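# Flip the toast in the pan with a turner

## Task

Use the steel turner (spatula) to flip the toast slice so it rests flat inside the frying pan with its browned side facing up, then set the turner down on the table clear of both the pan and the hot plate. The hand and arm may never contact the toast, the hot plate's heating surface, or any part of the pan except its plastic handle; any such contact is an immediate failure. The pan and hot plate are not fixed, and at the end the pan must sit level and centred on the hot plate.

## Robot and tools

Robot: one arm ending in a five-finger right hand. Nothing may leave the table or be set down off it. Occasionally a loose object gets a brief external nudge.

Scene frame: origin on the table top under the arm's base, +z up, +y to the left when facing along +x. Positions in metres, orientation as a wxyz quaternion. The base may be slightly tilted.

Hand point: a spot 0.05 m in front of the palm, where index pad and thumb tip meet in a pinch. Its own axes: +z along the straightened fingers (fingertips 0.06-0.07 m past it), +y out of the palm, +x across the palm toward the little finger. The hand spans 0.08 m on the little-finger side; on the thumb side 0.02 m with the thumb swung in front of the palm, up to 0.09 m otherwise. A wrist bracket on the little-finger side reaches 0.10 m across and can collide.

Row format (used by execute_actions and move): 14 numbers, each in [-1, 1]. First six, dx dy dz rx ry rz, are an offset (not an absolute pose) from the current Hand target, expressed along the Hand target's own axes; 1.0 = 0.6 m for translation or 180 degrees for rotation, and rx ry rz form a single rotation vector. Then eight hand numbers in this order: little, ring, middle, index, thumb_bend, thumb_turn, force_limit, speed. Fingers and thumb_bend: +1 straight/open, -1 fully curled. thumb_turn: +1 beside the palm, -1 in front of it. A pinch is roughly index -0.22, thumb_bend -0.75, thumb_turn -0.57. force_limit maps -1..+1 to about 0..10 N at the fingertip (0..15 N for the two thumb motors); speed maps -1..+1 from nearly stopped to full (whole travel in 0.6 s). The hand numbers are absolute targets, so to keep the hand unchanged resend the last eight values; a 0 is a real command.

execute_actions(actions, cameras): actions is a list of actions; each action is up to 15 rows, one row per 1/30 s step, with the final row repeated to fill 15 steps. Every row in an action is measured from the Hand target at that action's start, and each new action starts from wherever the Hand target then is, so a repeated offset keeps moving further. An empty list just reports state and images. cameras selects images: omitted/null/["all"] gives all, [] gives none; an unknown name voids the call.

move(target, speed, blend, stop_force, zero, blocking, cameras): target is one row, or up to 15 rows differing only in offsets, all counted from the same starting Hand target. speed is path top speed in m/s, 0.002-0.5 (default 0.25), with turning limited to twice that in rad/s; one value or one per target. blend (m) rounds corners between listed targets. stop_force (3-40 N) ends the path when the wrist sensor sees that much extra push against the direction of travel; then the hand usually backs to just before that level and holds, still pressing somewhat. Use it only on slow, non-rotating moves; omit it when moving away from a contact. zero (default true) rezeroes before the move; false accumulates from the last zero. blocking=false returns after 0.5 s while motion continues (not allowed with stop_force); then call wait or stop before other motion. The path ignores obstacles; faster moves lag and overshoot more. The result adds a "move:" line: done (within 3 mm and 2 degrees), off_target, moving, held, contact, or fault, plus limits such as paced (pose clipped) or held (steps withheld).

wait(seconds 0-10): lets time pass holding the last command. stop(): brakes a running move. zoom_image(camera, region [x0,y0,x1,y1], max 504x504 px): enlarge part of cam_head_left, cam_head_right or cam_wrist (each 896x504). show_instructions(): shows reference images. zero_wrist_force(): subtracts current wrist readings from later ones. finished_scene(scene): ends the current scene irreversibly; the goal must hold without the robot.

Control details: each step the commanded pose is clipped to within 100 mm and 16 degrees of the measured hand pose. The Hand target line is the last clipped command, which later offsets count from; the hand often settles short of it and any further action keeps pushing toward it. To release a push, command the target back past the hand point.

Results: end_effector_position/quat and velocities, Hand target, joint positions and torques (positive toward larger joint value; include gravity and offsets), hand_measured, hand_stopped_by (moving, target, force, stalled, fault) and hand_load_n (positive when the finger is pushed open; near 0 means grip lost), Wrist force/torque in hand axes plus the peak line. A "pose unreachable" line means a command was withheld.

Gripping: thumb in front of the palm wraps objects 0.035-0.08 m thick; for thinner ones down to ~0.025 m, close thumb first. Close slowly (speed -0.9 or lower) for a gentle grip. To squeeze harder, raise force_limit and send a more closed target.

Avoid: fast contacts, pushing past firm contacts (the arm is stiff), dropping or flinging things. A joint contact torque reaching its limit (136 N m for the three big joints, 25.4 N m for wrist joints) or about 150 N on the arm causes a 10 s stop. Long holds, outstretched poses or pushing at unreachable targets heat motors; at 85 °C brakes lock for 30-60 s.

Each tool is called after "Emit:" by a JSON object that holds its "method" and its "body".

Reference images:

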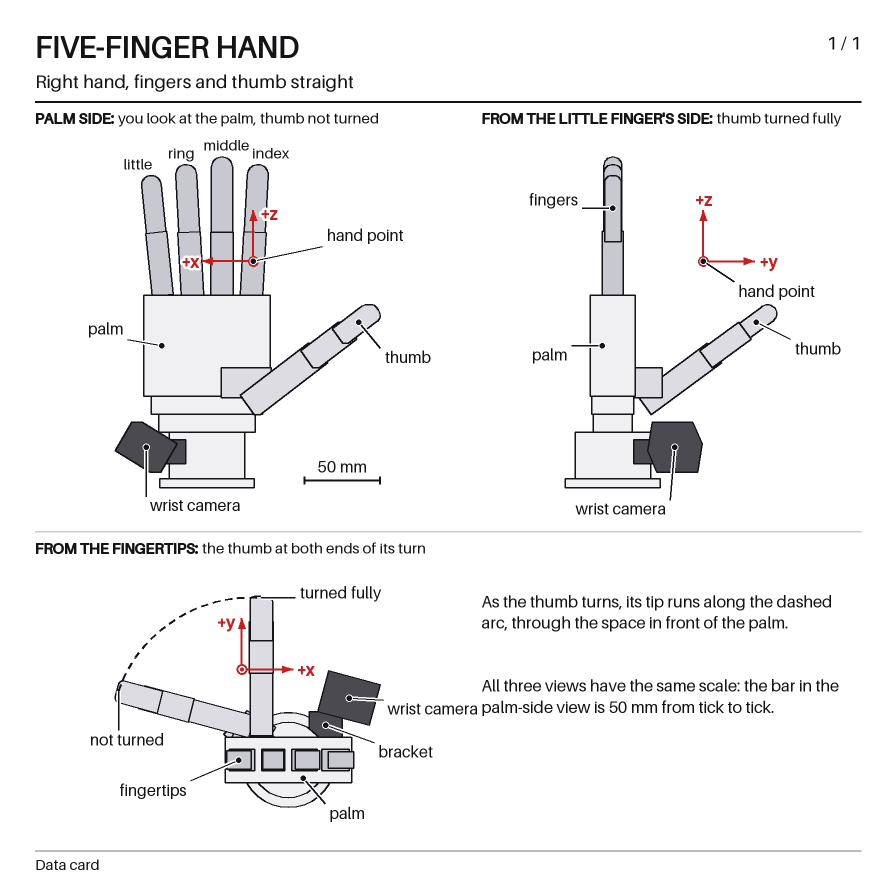

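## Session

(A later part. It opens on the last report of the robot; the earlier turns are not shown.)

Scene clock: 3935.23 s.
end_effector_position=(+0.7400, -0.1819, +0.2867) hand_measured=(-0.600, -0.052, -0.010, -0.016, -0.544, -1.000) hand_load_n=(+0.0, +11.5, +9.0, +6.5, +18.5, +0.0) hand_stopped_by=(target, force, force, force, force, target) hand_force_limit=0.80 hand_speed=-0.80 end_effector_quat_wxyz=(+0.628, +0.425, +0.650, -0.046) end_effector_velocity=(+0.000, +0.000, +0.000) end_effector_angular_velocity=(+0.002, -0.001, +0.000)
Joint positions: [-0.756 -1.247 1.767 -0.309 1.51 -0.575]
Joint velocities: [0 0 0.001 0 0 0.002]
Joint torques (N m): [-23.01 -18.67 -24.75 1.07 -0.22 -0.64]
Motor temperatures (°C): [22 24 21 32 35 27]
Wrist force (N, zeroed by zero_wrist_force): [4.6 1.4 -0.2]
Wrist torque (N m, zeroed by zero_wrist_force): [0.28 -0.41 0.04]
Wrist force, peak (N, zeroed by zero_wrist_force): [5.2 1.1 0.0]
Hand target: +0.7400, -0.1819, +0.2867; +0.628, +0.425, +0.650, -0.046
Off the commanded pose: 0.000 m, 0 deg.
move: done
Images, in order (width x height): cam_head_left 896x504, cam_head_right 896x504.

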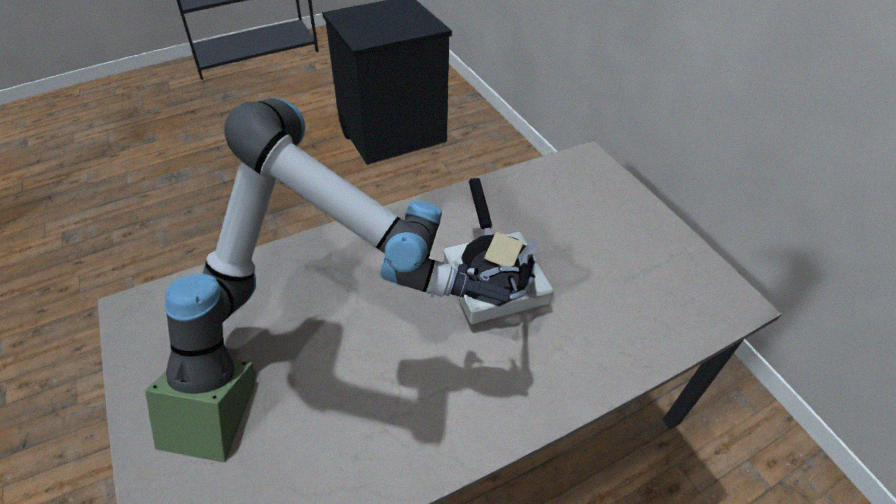

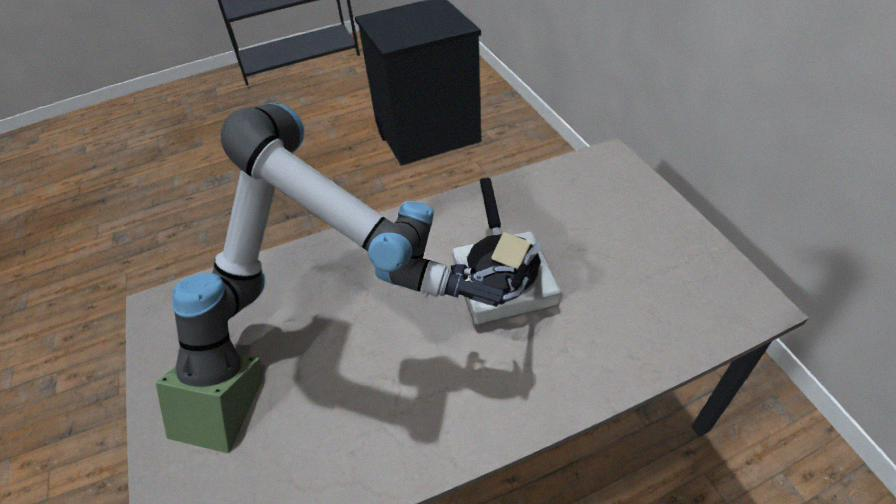

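Emit:
{"method": "move", "body": {"target": [0.022,0.006,-0.0452,0,0,0,-0.6,-0.6,-0.6,-0.6,-1,-1,0.8,-0.8], "speed": 0.04, "stop_force": 4, "cameras": ["cam_head_left","cam_head_right"]}}

Emit:
{"method": "zoom_image", "body": {"camera": "cam_head_left", "region": [450, 200, 570, 280]}}

Emit:
{"method": "zoom_image", "body": {"camera": "cam_head_right", "region": [450, 200, 570, 280]}}

Scene clock: 3939.30 s.
end_effector_position=(+0.7231, -0.1570, +0.2827) hand_measured=(-0.600, -0.052, -0.010, -0.016, -0.544, -1.000) hand_load_n=(+0.0, +11.5, +8.5, +7.0, +18.0, +0.5) hand_stopped_by=(target, force, force, force, force, target) hand_force_limit=0.80 hand_speed=-0.80 end_effector_quat_wxyz=(+0.628, +0.425, +0.650, -0.046) end_effector_velocity=(+0.000, +0.000, +0.000) end_effector_angular_velocity=(+0.000, -0.001, +0.000)
Joint positions: [-0.729 -1.301 1.834 -0.324 1.536 -0.57]
Joint velocities: [0 0 0 -0.001 0.001 0.001]
Joint torques (N m): [-21.83 -16.19 -23.3 1.23 -0.31 -1.27]
Motor temperatures (°C): [22 24 21 32 35 27]
Wrist force (N, zeroed by zero_wrist_force): [4.9 1.1 -0.1]
Wrist torque (N m, zeroed by zero_wrist_force): [0.24 -0.40 0.08]
Wrist force, peak (N, zeroed by zero_wrist_force): [5.2 0.8 0.2]
Hand target: +0.7231, -0.1570, +0.2827; +0.628, +0.425, +0.650, -0.046
Off the commanded pose: 0.000 m, 0 deg.
move: done
Images, in order (width x height): cam_head_left 896x504, cam_head_right 896x504.

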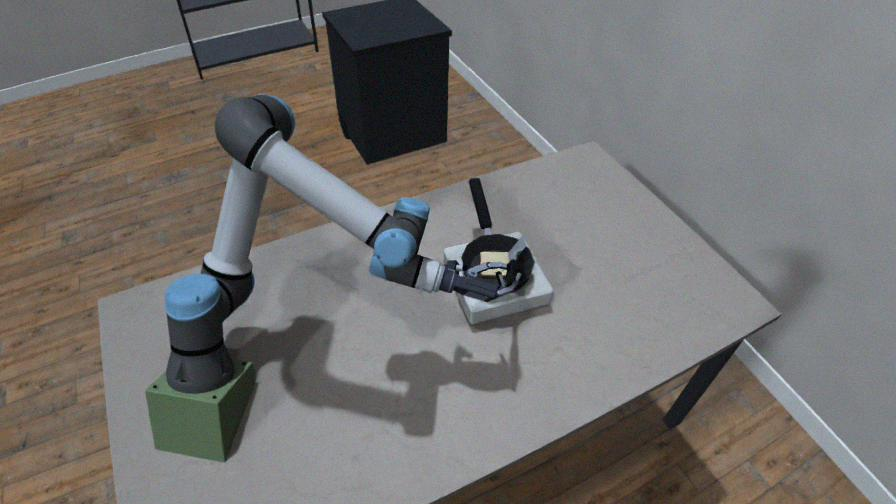

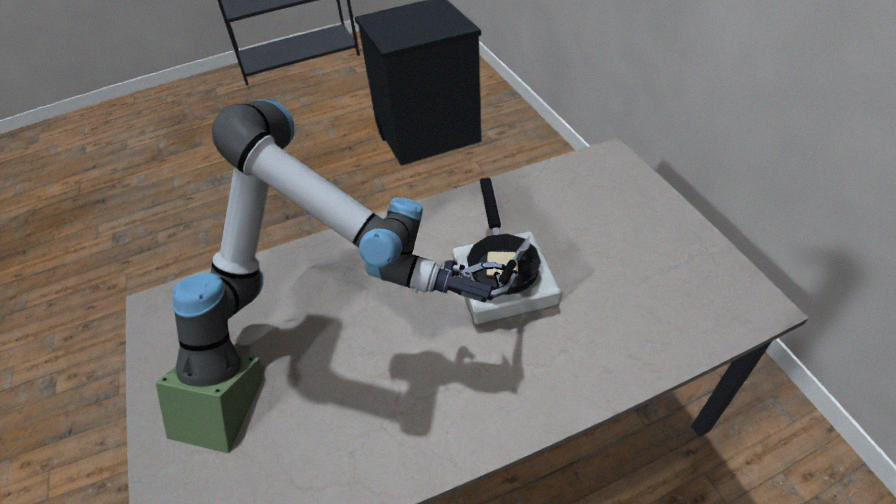

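Scaled by 4.200.

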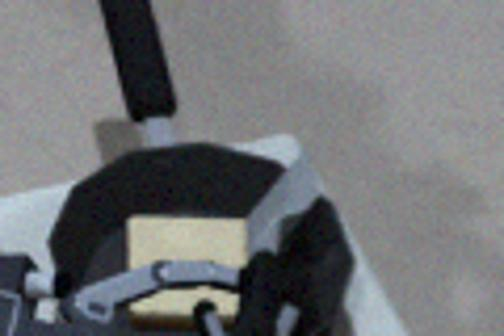

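Scaled by 4.200.

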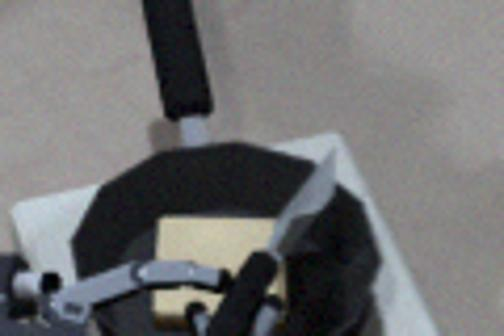

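Emit:
{"method": "move", "body": {"target": [-0.0855,0.0297,0.1007,0,0,0,-0.6,-0.6,-0.6,-0.6,-1,-1,0.8,-0.8], "speed": 0.12, "cameras": []}}

Emit:
{"method": "move", "body": {"target": [0.0248,0.027,0.0638,-0.1283,0.0711,-0.0309,-0.6,-0.6,-0.6,-0.6,-1,-1,0.8,-0.8], "speed": 0.12, "cameras": ["cam_head_left","cam_head_right"]}}

Emit:
{"method": "zoom_image", "body": {"camera": "cam_head_left", "region": [450, 200, 570, 280]}}

Emit:
{"method": "zoom_image", "body": {"camera": "cam_head_right", "region": [450, 200, 570, 280]}}

Scene clock: 3949.03 s.
end_effector_position=(+0.7731, -0.2070, +0.3225) hand_measured=(-0.600, -0.052, -0.010, -0.016, -0.544, -1.000) hand_load_n=(+0.0, +11.5, +8.5, +7.0, +18.0, +0.5) hand_stopped_by=(target, force, force, force, force, target) hand_force_limit=0.80 hand_speed=-0.80 end_effector_quat_wxyz=(+0.628, +0.425, +0.650, -0.046) end_effector_velocity=(+0.001, -0.001, +0.001) end_effector_angular_velocity=(+0.000, -0.002, +0.000)
Joint positions: [-0.793 -1.201 1.614 -0.202 1.474 -0.583]
Joint velocities: [-0.001 0.001 -0.002 0 0 0.001]
Joint torques (N m): [-12.41 -41.37 -23.87 -2.39 2.12 1.88]
Motor temperatures (°C): [22 24 21 32 35 27]
Wrist force (N, zeroed by zero_wrist_force): [4.7 1.0 -0.1]
Wrist torque (N m, zeroed by zero_wrist_force): [0.23 -0.38 0.06]
Wrist force, peak (N, zeroed by zero_wrist_force): [5.7 0.7 -0.9]
Hand target: +0.7732, -0.2069, +0.3226; +0.628, +0.425, +0.650, -0.046
Off the commanded pose: 0.000 m, 0 deg.
move: done
No camera images: "cameras" was empty.

Scene clock: 3951.43 s.
end_effector_position=(+0.8151, -0.2122, +0.3096) hand_measured=(-0.600, -0.052, -0.010, -0.016, -0.544, -1.000) hand_load_n=(+0.0, +11.5, +9.0, +7.0, +18.0, +0.0) hand_stopped_by=(target, force, force, force, force, target) hand_force_limit=0.80 hand_speed=-0.80 end_effector_quat_wxyz=(+0.621, +0.262, +0.731, +0.102) end_effector_velocity=(+0.000, +0.000, +0.001) end_effector_angular_velocity=(-0.001, -0.001, +0.001)
Joint positions: [-0.923 -1.048 1.535 -0.491 0.93 -0.615]
Joint velocities: [0 0 -0.001 0 0 0]
Joint torques (N m): [-13.08 -47.6 -15.31 0.52 0.05 -1.39]
Motor temperatures (°C): [22 24 21 32 35 27]
Wrist force (N, zeroed by zero_wrist_force): [4.8 0.9 -0.2]
Wrist torque (N m, zeroed by zero_wrist_force): [0.22 -0.44 0.01]
Wrist force, peak (N, zeroed by zero_wrist_force): [5.1 1.2 -0.2]
Hand target: +0.8151, -0.2120, +0.3096; +0.621, +0.262, +0.731, +0.102
Off the commanded pose: 0.000 m, 0 deg.
move: done
Images, in order (width x height): cam_head_left 896x504, cam_head_right 896x504.

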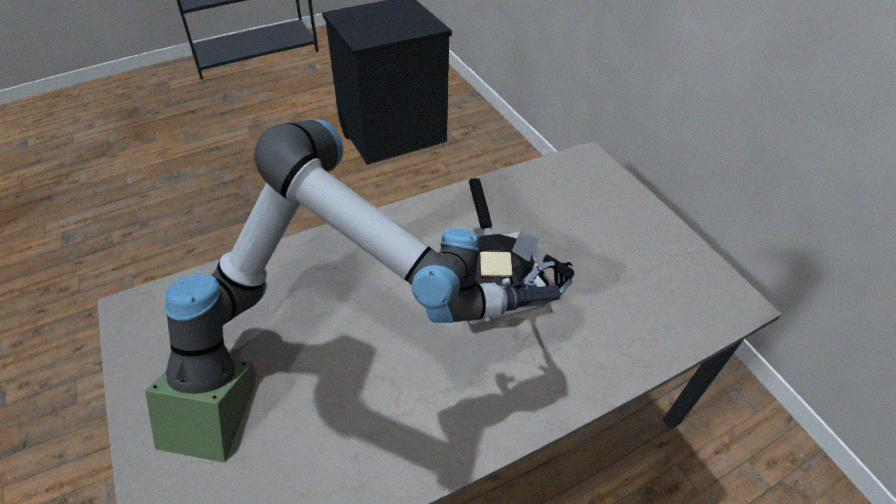

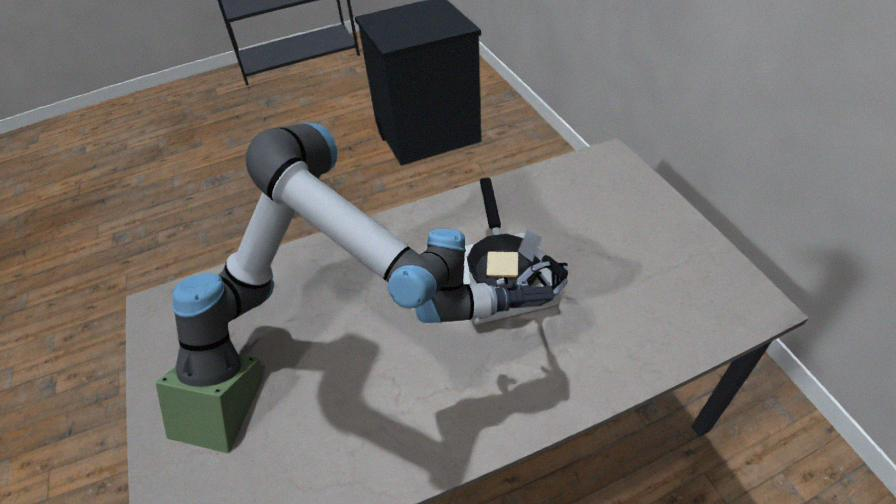

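Scaled by 4.200.

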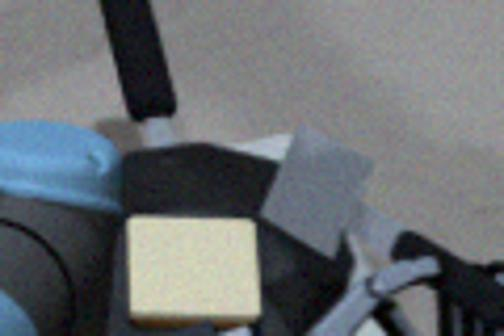

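Scaled by 4.200.

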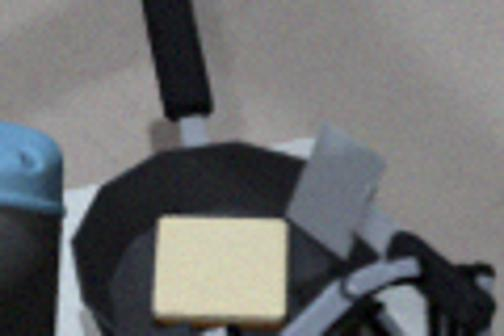

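Emit:
{"method": "move", "body": {"target": [0.0527,-0.0293,0.0127,0,0,0,-0.6,-0.6,-0.6,-0.6,-1,-1,0.8,-0.8], "speed": 0.04, "stop_force": 3, "cameras": ["cam_head_left","cam_head_right"]}}

Emit:
{"method": "zoom_image", "body": {"camera": "cam_head_left", "region": [450, 200, 570, 280]}}

Emit:
{"method": "zoom_image", "body": {"camera": "cam_head_right", "region": [450, 200, 570, 280]}}

Scene clock: 3957.50 s.
end_effector_position=(+0.8151, -0.2121, +0.2726) hand_measured=(-0.600, -0.052, -0.010, -0.016, -0.544, -1.000) hand_load_n=(+0.0, +11.5, +8.5, +7.0, +18.0, +0.5) hand_stopped_by=(target, force, force, force, force, target) hand_force_limit=0.80 hand_speed=-0.80 end_effector_quat_wxyz=(+0.621, +0.262, +0.731, +0.102) end_effector_velocity=(+0.000, +0.000, +0.000) end_effector_angular_velocity=(+0.001, +0.000, +0.000)
Joint positions: [-0.893 -1.007 1.564 -0.561 0.96 -0.616]
Joint velocities: [0 0 0 0 0 0]
Joint torques (N m): [-28.57 -49.27 -24.26 0.87 -0.38 1.4]
Motor temperatures (°C): [22 24 21 32 35 27]
Wrist force (N, zeroed by zero_wrist_force): [4.7 0.8 -0.1]
Wrist torque (N m, zeroed by zero_wrist_force): [0.16 -0.40 0.03]
Wrist force, peak (N, zeroed by zero_wrist_force): [5.2 0.5 0.3]
Hand target: +0.8151, -0.2121, +0.2726; +0.621, +0.262, +0.731, +0.102
Off the commanded pose: 0.000 m, 0 deg.
move: done
Images, in order (width x height): cam_head_left 896x504, cam_head_right 896x504.

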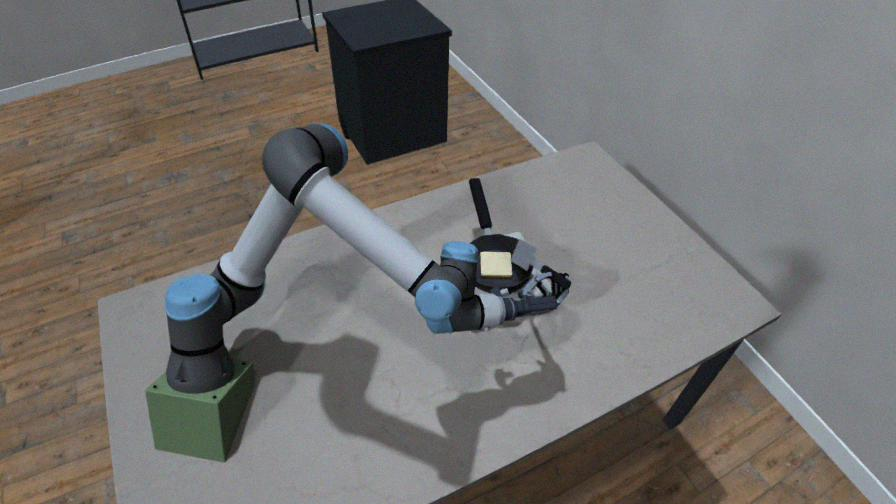

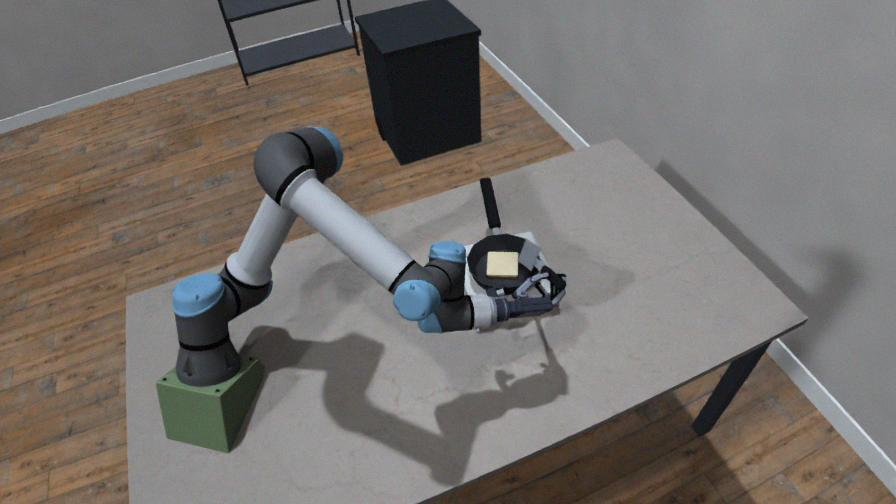

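Scaled by 4.200.

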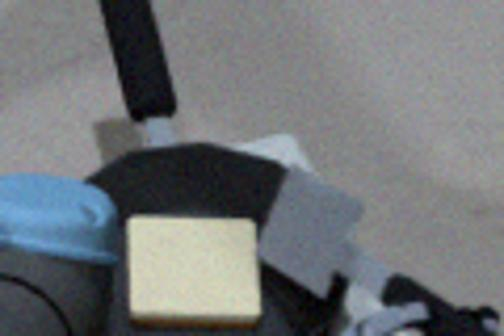

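Scaled by 4.200.

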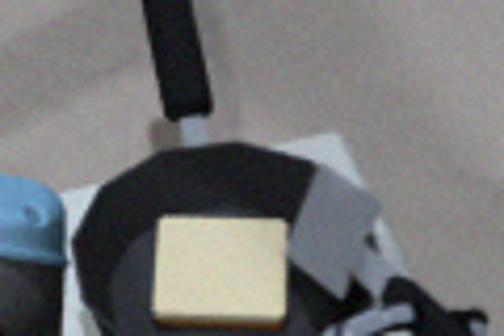

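Emit:
{"method": "move", "body": {"target": [0.0052,-0.0178,-0.0377,0,0,0,-0.6,-0.6,-0.6,-0.6,-1,-1,0.8,-0.8], "speed": 0.05, "stop_force": 4, "cameras": []}}

Emit:
{"method": "move", "body": {"target": [0.0163,0.0092,-0.0463,0,0,0,-0.6,-0.6,-0.6,-0.6,-1,-1,0.8,-0.8], "speed": 0.05, "stop_force": 4, "cameras": ["cam_head_left","cam_head_right"]}}

Emit:
{"method": "zoom_image", "body": {"camera": "cam_head_left", "region": [450, 200, 570, 280]}}

Emit:
{"method": "zoom_image", "body": {"camera": "cam_head_right", "region": [450, 200, 570, 280]}}

Scene clock: 3964.40 s.
end_effector_position=(+0.7903, -0.2155, +0.2695) hand_measured=(-0.600, -0.052, -0.010, -0.016, -0.544, -1.000) hand_load_n=(+0.5, +10.5, +9.0, +7.5, +18.0, +1.0) hand_stopped_by=(target, force, force, force, force, target) hand_force_limit=0.80 hand_speed=-0.80 end_effector_quat_wxyz=(+0.621, +0.262, +0.731, +0.102) end_effector_velocity=(+0.000, -0.001, +0.001) end_effector_angular_velocity=(-0.001, -0.002, -0.002)
Joint positions: [-0.922 -1.033 1.639 -0.611 0.931 -0.616]
Joint velocities: [-0.001 0 -0.002 0 0.001 0.001]
Joint torques (N m): [-13.67 -23.25 -12.26 1 2.48 2.49]
Motor temperatures (°C): [22 24 21 32 35 27]
Wrist force (N, zeroed by zero_wrist_force): [4.6 1.5 0.1]
Wrist torque (N m, zeroed by zero_wrist_force): [0.23 -0.48 0.16]
Wrist force, peak (N, zeroed by zero_wrist_force): [5.1 0.5 -0.1]
Hand target: +0.7903, -0.2155, +0.2695; +0.621, +0.262, +0.731, +0.102
Off the commanded pose: 0.000 m, 0 deg.
move: done
No camera images: "cameras" was empty.

Scene clock: 3966.23 s.
end_effector_position=(+0.7641, -0.2010, +0.2695) hand_measured=(-0.600, -0.052, -0.010, -0.016, -0.544, -1.000) hand_load_n=(+0.0, +11.0, +8.5, +7.5, +18.0, +1.0) hand_stopped_by=(target, force, force, force, force, target) hand_force_limit=0.80 hand_speed=-0.80 end_effector_quat_wxyz=(+0.621, +0.262, +0.731, +0.102) end_effector_velocity=(+0.000, +0.000, +0.001) end_effector_angular_velocity=(-0.002, -0.001, +0.001)
Joint positions: [-0.937 -1.09 1.738 -0.652 0.916 -0.616]
Joint velocities: [0 -0.001 -0.001 0 0 0]
Joint torques (N m): [-11.03 -20.73 -11.96 0.74 2.4 2.37]
Motor temperatures (°C): [22 24 21 32 35 27]
Wrist force (N, zeroed by zero_wrist_force): [3.9 1.3 0.0]
Wrist torque (N m, zeroed by zero_wrist_force): [0.18 -0.37 0.16]
Wrist force, peak (N, zeroed by zero_wrist_force): [4.6 1.0 0.5]
Hand target: +0.7641, -0.2010, +0.2695; +0.621, +0.262, +0.731, +0.102
Off the commanded pose: 0.000 m, 0 deg.
move: done
Images, in order (width x height): cam_head_left 896x504, cam_head_right 896x504.

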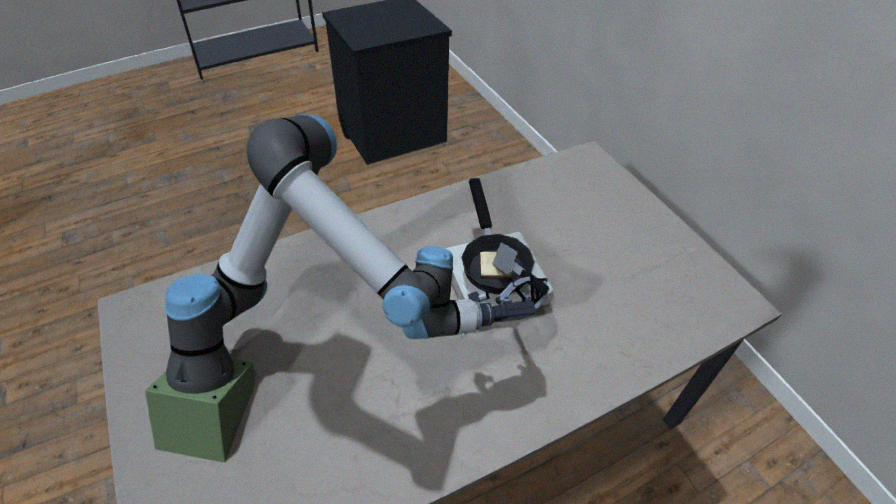

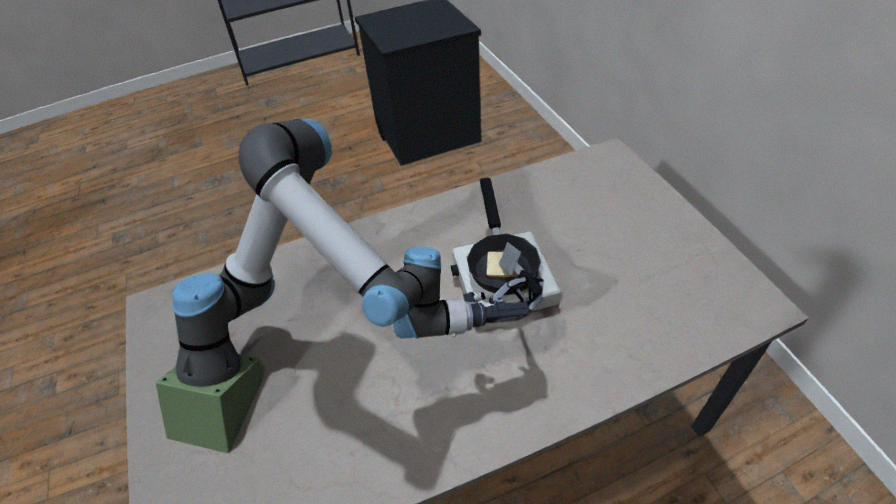

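Scaled by 4.200.

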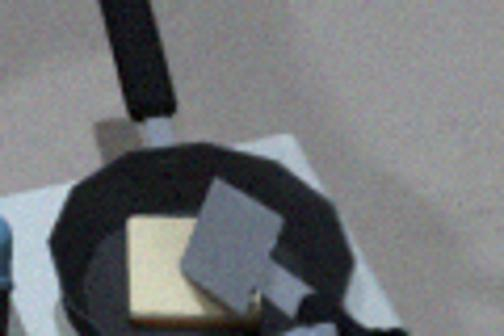

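Scaled by 4.200.

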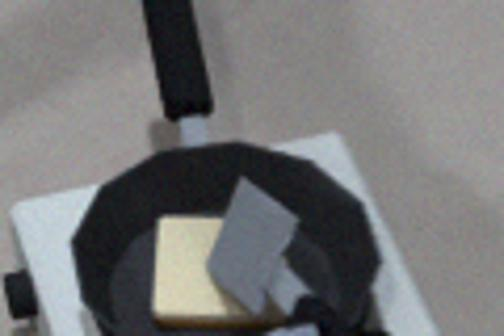

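Emit:
{"method": "move", "body": {"target": [-0.0465,-0.0168,0.1062,0,0,0,-0.6,-0.6,-0.6,-0.6,-1,-1,0.8,-0.8], "speed": 0.1, "cameras": []}}

Emit:
{"method": "move", "body": {"target": [0.0331,-0.0184,0.0080,0,0,0,-0.6,-0.6,-0.6,-0.6,-1,-1,0.8,-0.8], "speed": 0.02, "stop_force": 3, "cameras": ["cam_head_left","cam_head_right"]}}

Emit:
{"method": "zoom_image", "body": {"camera": "cam_head_left", "region": [450, 200, 570, 280]}}

Emit:
{"method": "zoom_image", "body": {"camera": "cam_head_right", "region": [450, 200, 570, 280]}}

Scene clock: 3972.17 s.
end_effector_position=(+0.8253, -0.2349, +0.2753) hand_measured=(-0.600, -0.052, -0.010, -0.016, -0.544, -1.000) hand_load_n=(+0.0, +11.5, +9.0, +7.0, +18.0, +0.5) hand_stopped_by=(target, force, force, force, force, target) hand_force_limit=0.80 hand_speed=-0.80 end_effector_quat_wxyz=(+0.621, +0.262, +0.731, +0.102) end_effector_velocity=(+0.001, +0.000, +0.001) end_effector_angular_velocity=(+0.000, -0.002, +0.001)
Joint positions: [-0.909 -0.961 1.496 -0.539 0.944 -0.616]
Joint velocities: [0 0 -0.002 0 0 0.002]
Joint torques (N m): [-29.18 -44.31 -24.35 -2.72 -0.38 -1.85]
Motor temperatures (°C): [22 24 21 32 35 27]
Wrist force (N, zeroed by zero_wrist_force): [5.0 1.2 -0.1]
Wrist torque (N m, zeroed by zero_wrist_force): [0.26 -0.44 0.05]
Wrist force, peak (N, zeroed by zero_wrist_force): [5.2 1.3 -0.1]
Hand target: +0.8254, -0.2349, +0.2755; +0.621, +0.262, +0.731, +0.102
Off the commanded pose: 0.000 m, 0 deg.
move: done
No camera images: "cameras" was empty.

Scene clock: 3973.97 s.
end_effector_position=(+0.8254, -0.2350, +0.2520) hand_measured=(-0.600, -0.052, -0.010, -0.016, -0.544, -1.000) hand_load_n=(+0.0, +0.5, +5.0, +14.5, +17.0, +7.5) hand_stopped_by=(target, force, force, force, force, target) hand_force_limit=0.80 hand_speed=-0.80 end_effector_quat_wxyz=(+0.621, +0.262, +0.731, +0.102) end_effector_velocity=(+0.001, +0.000, +0.000) end_effector_angular_velocity=(-0.001, +0.000, +0.001)
Joint positions: [-0.89 -0.933 1.51 -0.581 0.963 -0.616]
Joint velocities: [0.001 0.001 -0.001 -0.001 0 0]
Joint torques (N m): [-16.82 -31.87 -14.16 -1.47 1.9 -2.31]
Motor temperatures (°C): [22 24 21 32 35 27]
Wrist force (N, zeroed by zero_wrist_force): [2.8 2.4 -2.5]
Wrist torque (N m, zeroed by zero_wrist_force): [0.01 -0.10 0.50]
Wrist force, peak (N, zeroed by zero_wrist_force): [5.4 1.1 -0.2]
Hand target: +0.8254, -0.2350, +0.2520; +0.621, +0.262, +0.731, +0.102
Off the commanded pose: 0.000 m, 0 deg.
move: contact
Images, in order (width x height): cam_head_left 896x504, cam_head_right 896x504.

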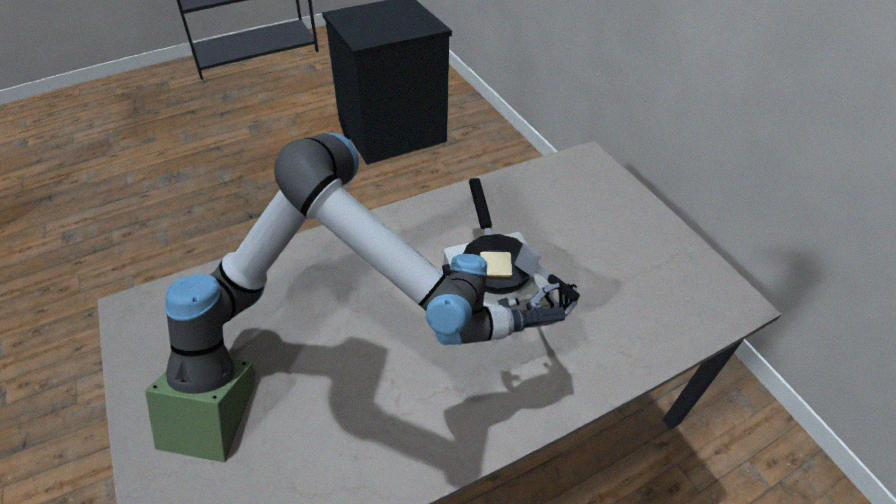

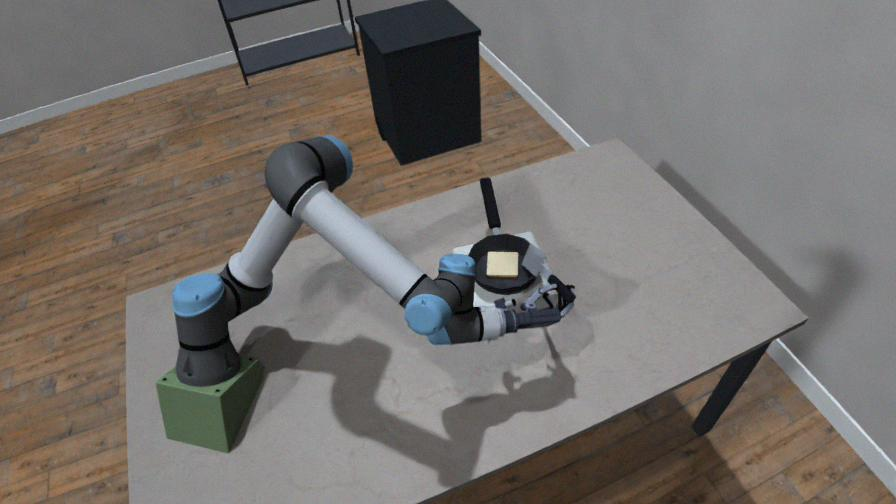

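Scaled by 4.200.

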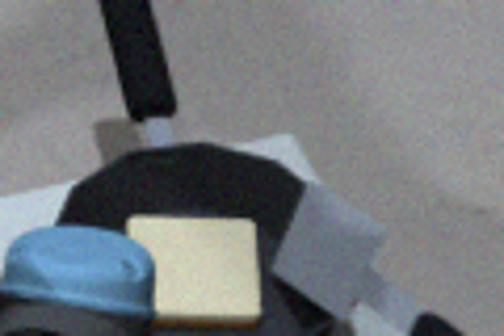

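Scaled by 4.200.

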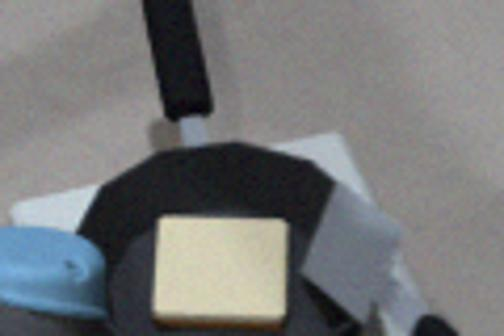

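Emit:
{"method": "move", "body": {"target": [0.0025,0.0093,-0.0295,0,0,0,-0.6,-0.6,-0.6,-0.6,-1,-1,0.8,-0.8], "speed": 0.05, "cameras": []}}

Emit:
{"method": "move", "body": {"target": [0.0285,-0.0158,0.0069,0,0,0,-0.6,-0.6,-0.6,-0.6,-1,-1,0.8,-0.8], "speed": 0.02, "stop_force": 3, "cameras": ["cam_head_left","cam_head_right"]}}

Emit:
{"method": "zoom_image", "body": {"camera": "cam_head_left", "region": [450, 200, 570, 280]}}

Emit:
{"method": "zoom_image", "body": {"camera": "cam_head_right", "region": [450, 200, 570, 280]}}

Scene clock: 3979.43 s.
end_effector_position=(+0.8096, -0.2264, +0.2572) hand_measured=(-0.600, -0.052, -0.010, -0.016, -0.544, -1.000) hand_load_n=(+0.0, +9.0, +9.5, +6.5, +16.5, -1.0) hand_stopped_by=(target, force, force, force, force, target) hand_force_limit=0.80 hand_speed=-0.80 end_effector_quat_wxyz=(+0.622, +0.262, +0.731, +0.102) end_effector_velocity=(+0.001, +0.000, -0.001) end_effector_angular_velocity=(+0.000, +0.000, +0.000)
Joint positions: [-0.902 -0.975 1.571 -0.601 0.951 -0.616]
Joint velocities: [0.002 0.003 -0.004 0.001 0.002 0]
Joint torques (N m): [-13.24 -27.82 -24.42 0.73 3 0.08]
Motor temperatures (°C): [22 24 21 32 35 27]
Wrist force (N, zeroed by zero_wrist_force): [4.7 0.5 0.0]
Wrist torque (N m, zeroed by zero_wrist_force): [0.16 -0.37 -0.01]
Wrist force, peak (N, zeroed by zero_wrist_force): [5.0 0.4 -0.3]
Hand target: +0.8096, -0.2264, +0.2570; +0.621, +0.262, +0.731, +0.102
Off the commanded pose: 0.000 m, 0 deg.
move: done
No camera images: "cameras" was empty.

Scene clock: 3981.63 s.
end_effector_position=(+0.8096, -0.2264, +0.2370) hand_measured=(-0.600, -0.052, -0.010, -0.016, -0.544, -1.000) hand_load_n=(+0.0, +0.0, +6.5, +11.0, +15.5, +3.0) hand_stopped_by=(target, force, force, force, force, target) hand_force_limit=0.80 hand_speed=-0.80 end_effector_quat_wxyz=(+0.621, +0.262, +0.731, +0.102) end_effector_velocity=(+0.000, +0.000, +0.000) end_effector_angular_velocity=(+0.001, +0.000, +0.001)
Joint positions: [-0.885 -0.949 1.581 -0.636 0.968 -0.616]
Joint velocities: [0 0 -0.001 0.001 0 0]
Joint torques (N m): [-28.76 -49.98 -22.64 0.99 0.5 0.16]
Motor temperatures (°C): [22 24 21 32 35 27]
Wrist force (N, zeroed by zero_wrist_force): [4.6 3.1 -1.9]
Wrist torque (N m, zeroed by zero_wrist_force): [-0.01 -0.17 0.48]
Wrist force, peak (N, zeroed by zero_wrist_force): [5.0 3.1 -1.8]
Hand target: +0.8096, -0.2264, +0.2370; +0.621, +0.262, +0.731, +0.102
Off the commanded pose: 0.000 m, 0 deg.
move: done
Images, in order (width x height): cam_head_left 896x504, cam_head_right 896x504.

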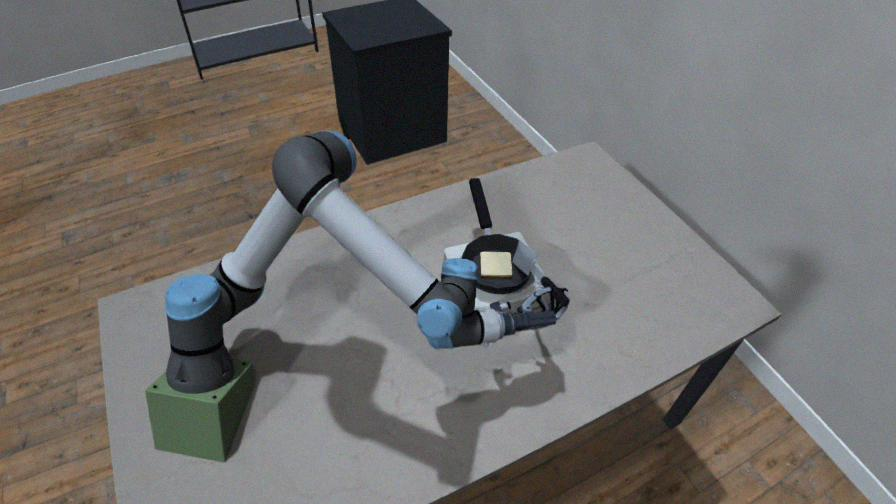

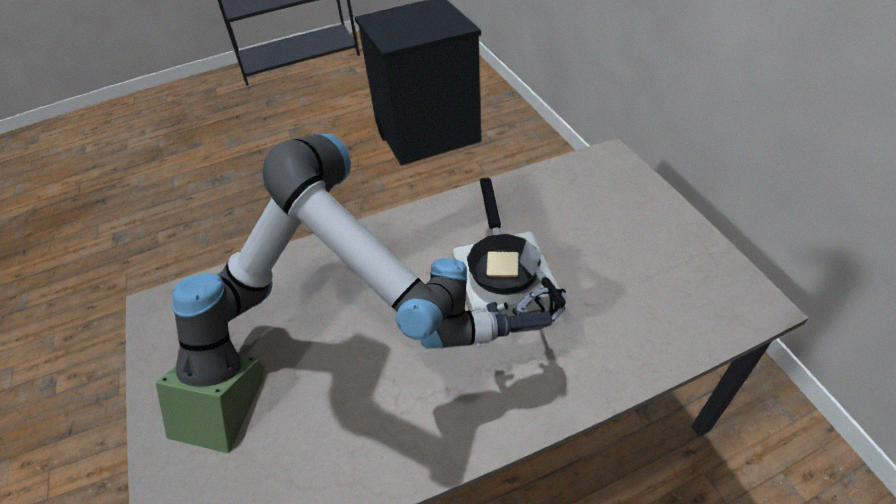

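Scaled by 4.200.

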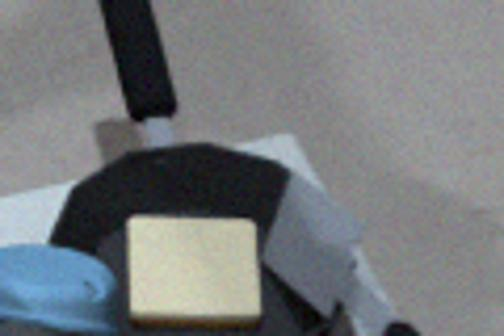

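Scaled by 4.200.

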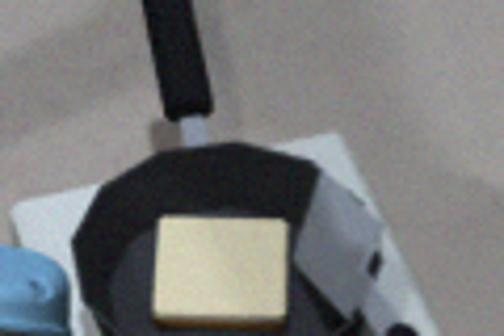

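Emit:
{"method": "move", "body": {"target": [-0.0712,0.0396,-0.0172,0,0,0,-0.6,-0.6,-0.6,-0.6,-1,-1,0.8,-0.8], "speed": 0.08, "cameras": []}}

Emit:
{"method": "move", "body": {"target": [-0.0417,0.1907,-0.0262,0.0257,-0.0127,-0.1355,-0.6,-0.6,-0.6,-0.6,-1,-1,0.8,-0.8], "speed": 0.12, "cameras": ["cam_head_left","cam_head_right"]}}

Emit:
{"method": "zoom_image", "body": {"camera": "cam_head_left", "region": [450, 200, 570, 280]}}

Emit:
{"method": "zoom_image", "body": {"camera": "cam_head_right", "region": [450, 200, 570, 280]}}

Scene clock: 3992.23 s.
end_effector_position=(+0.8097, -0.2263, +0.2872) hand_measured=(-0.600, -0.052, -0.010, -0.016, -0.544, -1.000) hand_load_n=(+0.0, +3.5, +11.5, +6.0, +15.0, -2.5) hand_stopped_by=(target, force, force, force, force, target) hand_force_limit=0.80 hand_speed=-0.80 end_effector_quat_wxyz=(+0.621, +0.262, +0.731, +0.102) end_effector_velocity=(+0.000, -0.001, +0.000) end_effector_angular_velocity=(+0.000, -0.001, -0.002)
Joint positions: [-0.927 -1.01 1.551 -0.546 0.926 -0.615]
Joint velocities: [0 0.001 -0.001 0 0.001 0]
Joint torques (N m): [-13.79 -24.45 -12.52 -3.5 2.46 -0.38]
Motor temperatures (°C): [22 24 21 32 35 27]
Wrist force (N, zeroed by zero_wrist_force): [4.7 0.9 0.2]
Wrist torque (N m, zeroed by zero_wrist_force): [0.19 -0.40 0.02]
Wrist force, peak (N, zeroed by zero_wrist_force): [6.2 2.2 -1.3]
Hand target: +0.8096, -0.2263, +0.2870; +0.621, +0.262, +0.731, +0.102
Off the commanded pose: 0.000 m, 0 deg.
move: done
No camera images: "cameras" was empty.

Scene clock: 3994.47 s.
end_effector_position=(+0.8261, -0.1397, +0.3661) hand_measured=(-0.600, -0.052, -0.010, -0.016, -0.544, -1.000) hand_load_n=(+0.0, +3.5, +11.0, +6.5, +15.0, -2.0) hand_stopped_by=(target, force, force, force, force, target) hand_force_limit=0.80 hand_speed=-0.80 end_effector_quat_wxyz=(+0.632, +0.128, +0.761, -0.066) end_effector_velocity=(+0.000, +0.000, +0.000) end_effector_angular_velocity=(-0.002, +0.000, +0.000)
Joint positions: [-0.887 -1.197 1.492 -0.27 1.052 -1.057]
Joint velocities: [0 0.001 0 0 0.001 -0.002]
Joint torques (N m): [-25.8 -20.66 -14.35 -3.01 0.01 0.54]
Motor temperatures (°C): [22 24 21 32 35 27]
Wrist force (N, zeroed by zero_wrist_force): [6.4 2.7 0.1]
Wrist torque (N m, zeroed by zero_wrist_force): [0.26 -0.58 0.30]
Wrist force, peak (N, zeroed by zero_wrist_force): [6.5 2.9 0.0]
Hand target: +0.8260, -0.1398, +0.3660; +0.632, +0.128, +0.761, -0.066
Off the commanded pose: 0.000 m, 0 deg.
move: done
Images, in order (width x height): cam_head_left 896x504, cam_head_right 896x504.

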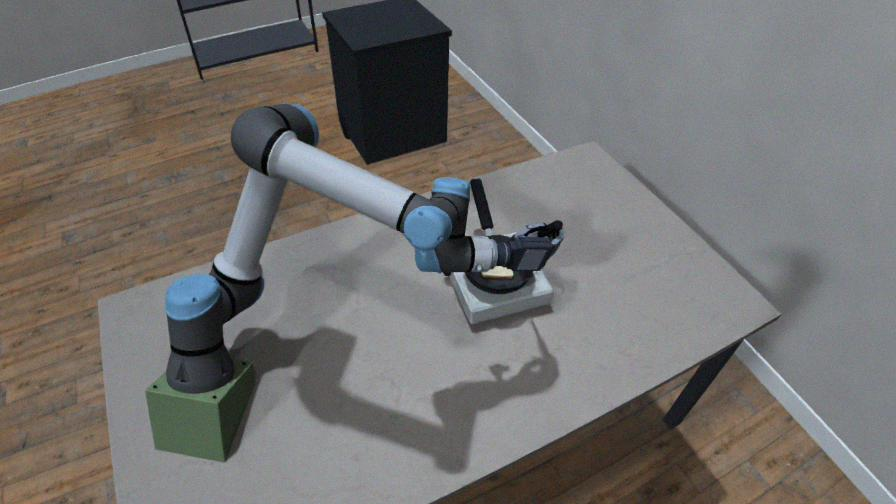

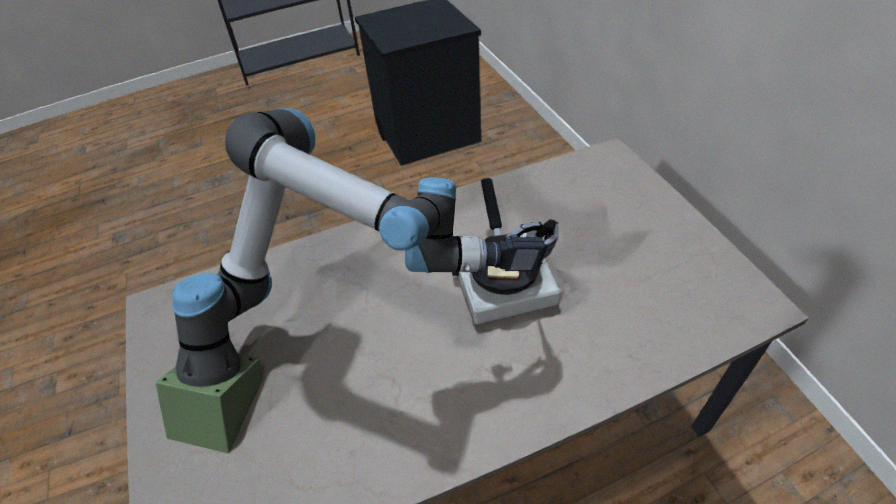

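Scaled by 4.200.

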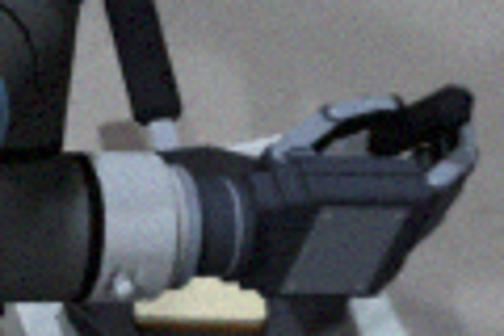

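Scaled by 4.200.

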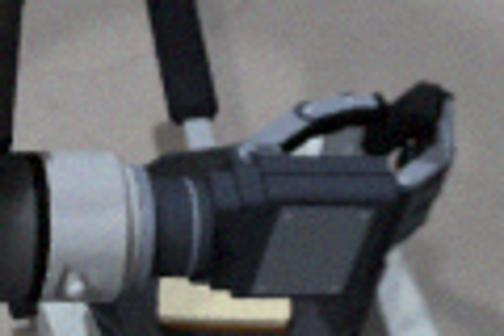

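Emit:
{"method": "move", "body": {"target": [0.0653,-0.0041,0.0127,0,0,0,-0.6,-0.6,-0.6,-0.6,-1,-1,0.8,-0.8], "speed": 0.03, "stop_force": 3, "cameras": ["cam_head_left","cam_head_right"]}}

Emit:
{"method": "zoom_image", "body": {"camera": "cam_head_left", "region": [450, 200, 570, 280]}}

Emit:
{"method": "zoom_image", "body": {"camera": "cam_head_right", "region": [450, 200, 570, 280]}}

Scene clock: 4001.63 s.
end_effector_position=(+0.8260, -0.1399, +0.3269) hand_measured=(-0.600, -0.052, -0.010, -0.016, -0.544, -1.000) hand_load_n=(+0.0, +2.0, +10.5, +7.0, +14.5, -1.0) hand_stopped_by=(target, force, force, force, force, target) hand_force_limit=0.80 hand_speed=-0.80 end_effector_quat_wxyz=(+0.632, +0.128, +0.761, -0.066) end_effector_velocity=(+0.000, +0.000, +0.000) end_effector_angular_velocity=(+0.001, +0.000, -0.001)
Joint positions: [-0.852 -1.166 1.54 -0.35 1.087 -1.056]
Joint velocities: [0 0 0 0.002 0 0]
Joint torques (N m): [-26.19 -44.82 -24.96 -2.66 0.79 -0.11]
Motor temperatures (°C): [22 24 21 32 35 27]
Wrist force (N, zeroed by zero_wrist_force): [5.2 2.6 -0.4]
Wrist torque (N m, zeroed by zero_wrist_force): [0.21 -0.45 0.37]
Wrist force, peak (N, zeroed by zero_wrist_force): [6.4 3.0 0.0]
Hand target: +0.8260, -0.1399, +0.3269; +0.632, +0.128, +0.761, -0.066
Off the commanded pose: 0.001 m, 0 deg.
move: contact
Images, in order (width x height): cam_head_left 896x504, cam_head_right 896x504.

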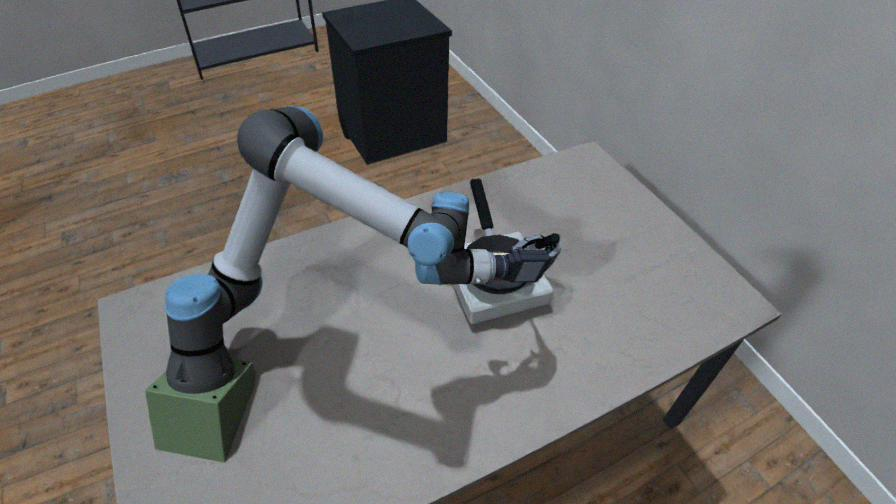

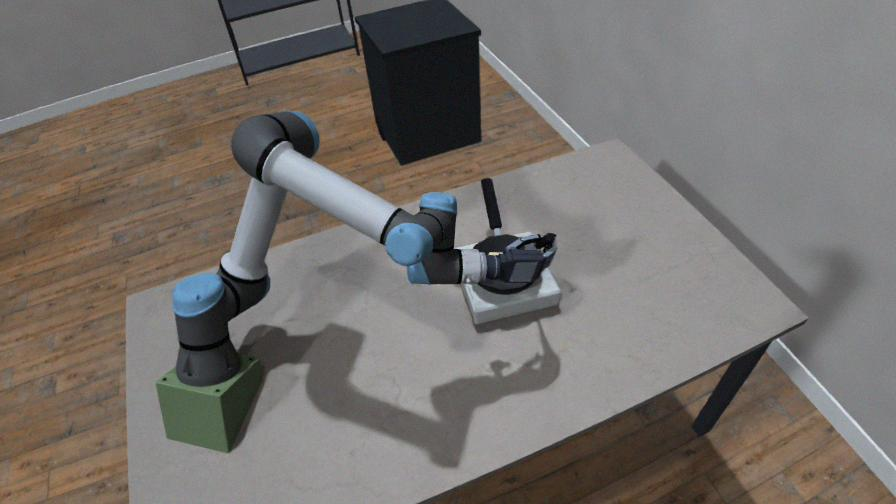

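Scaled by 4.200.

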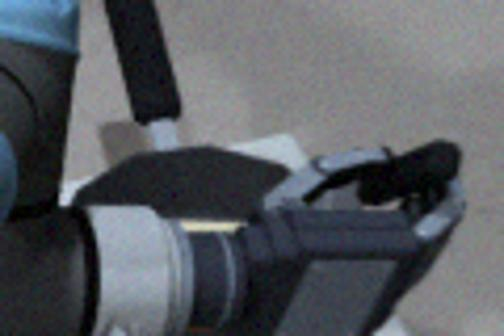

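Scaled by 4.200.

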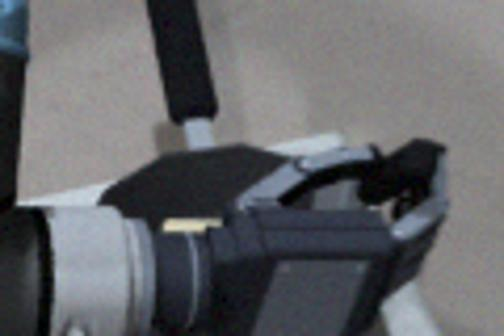

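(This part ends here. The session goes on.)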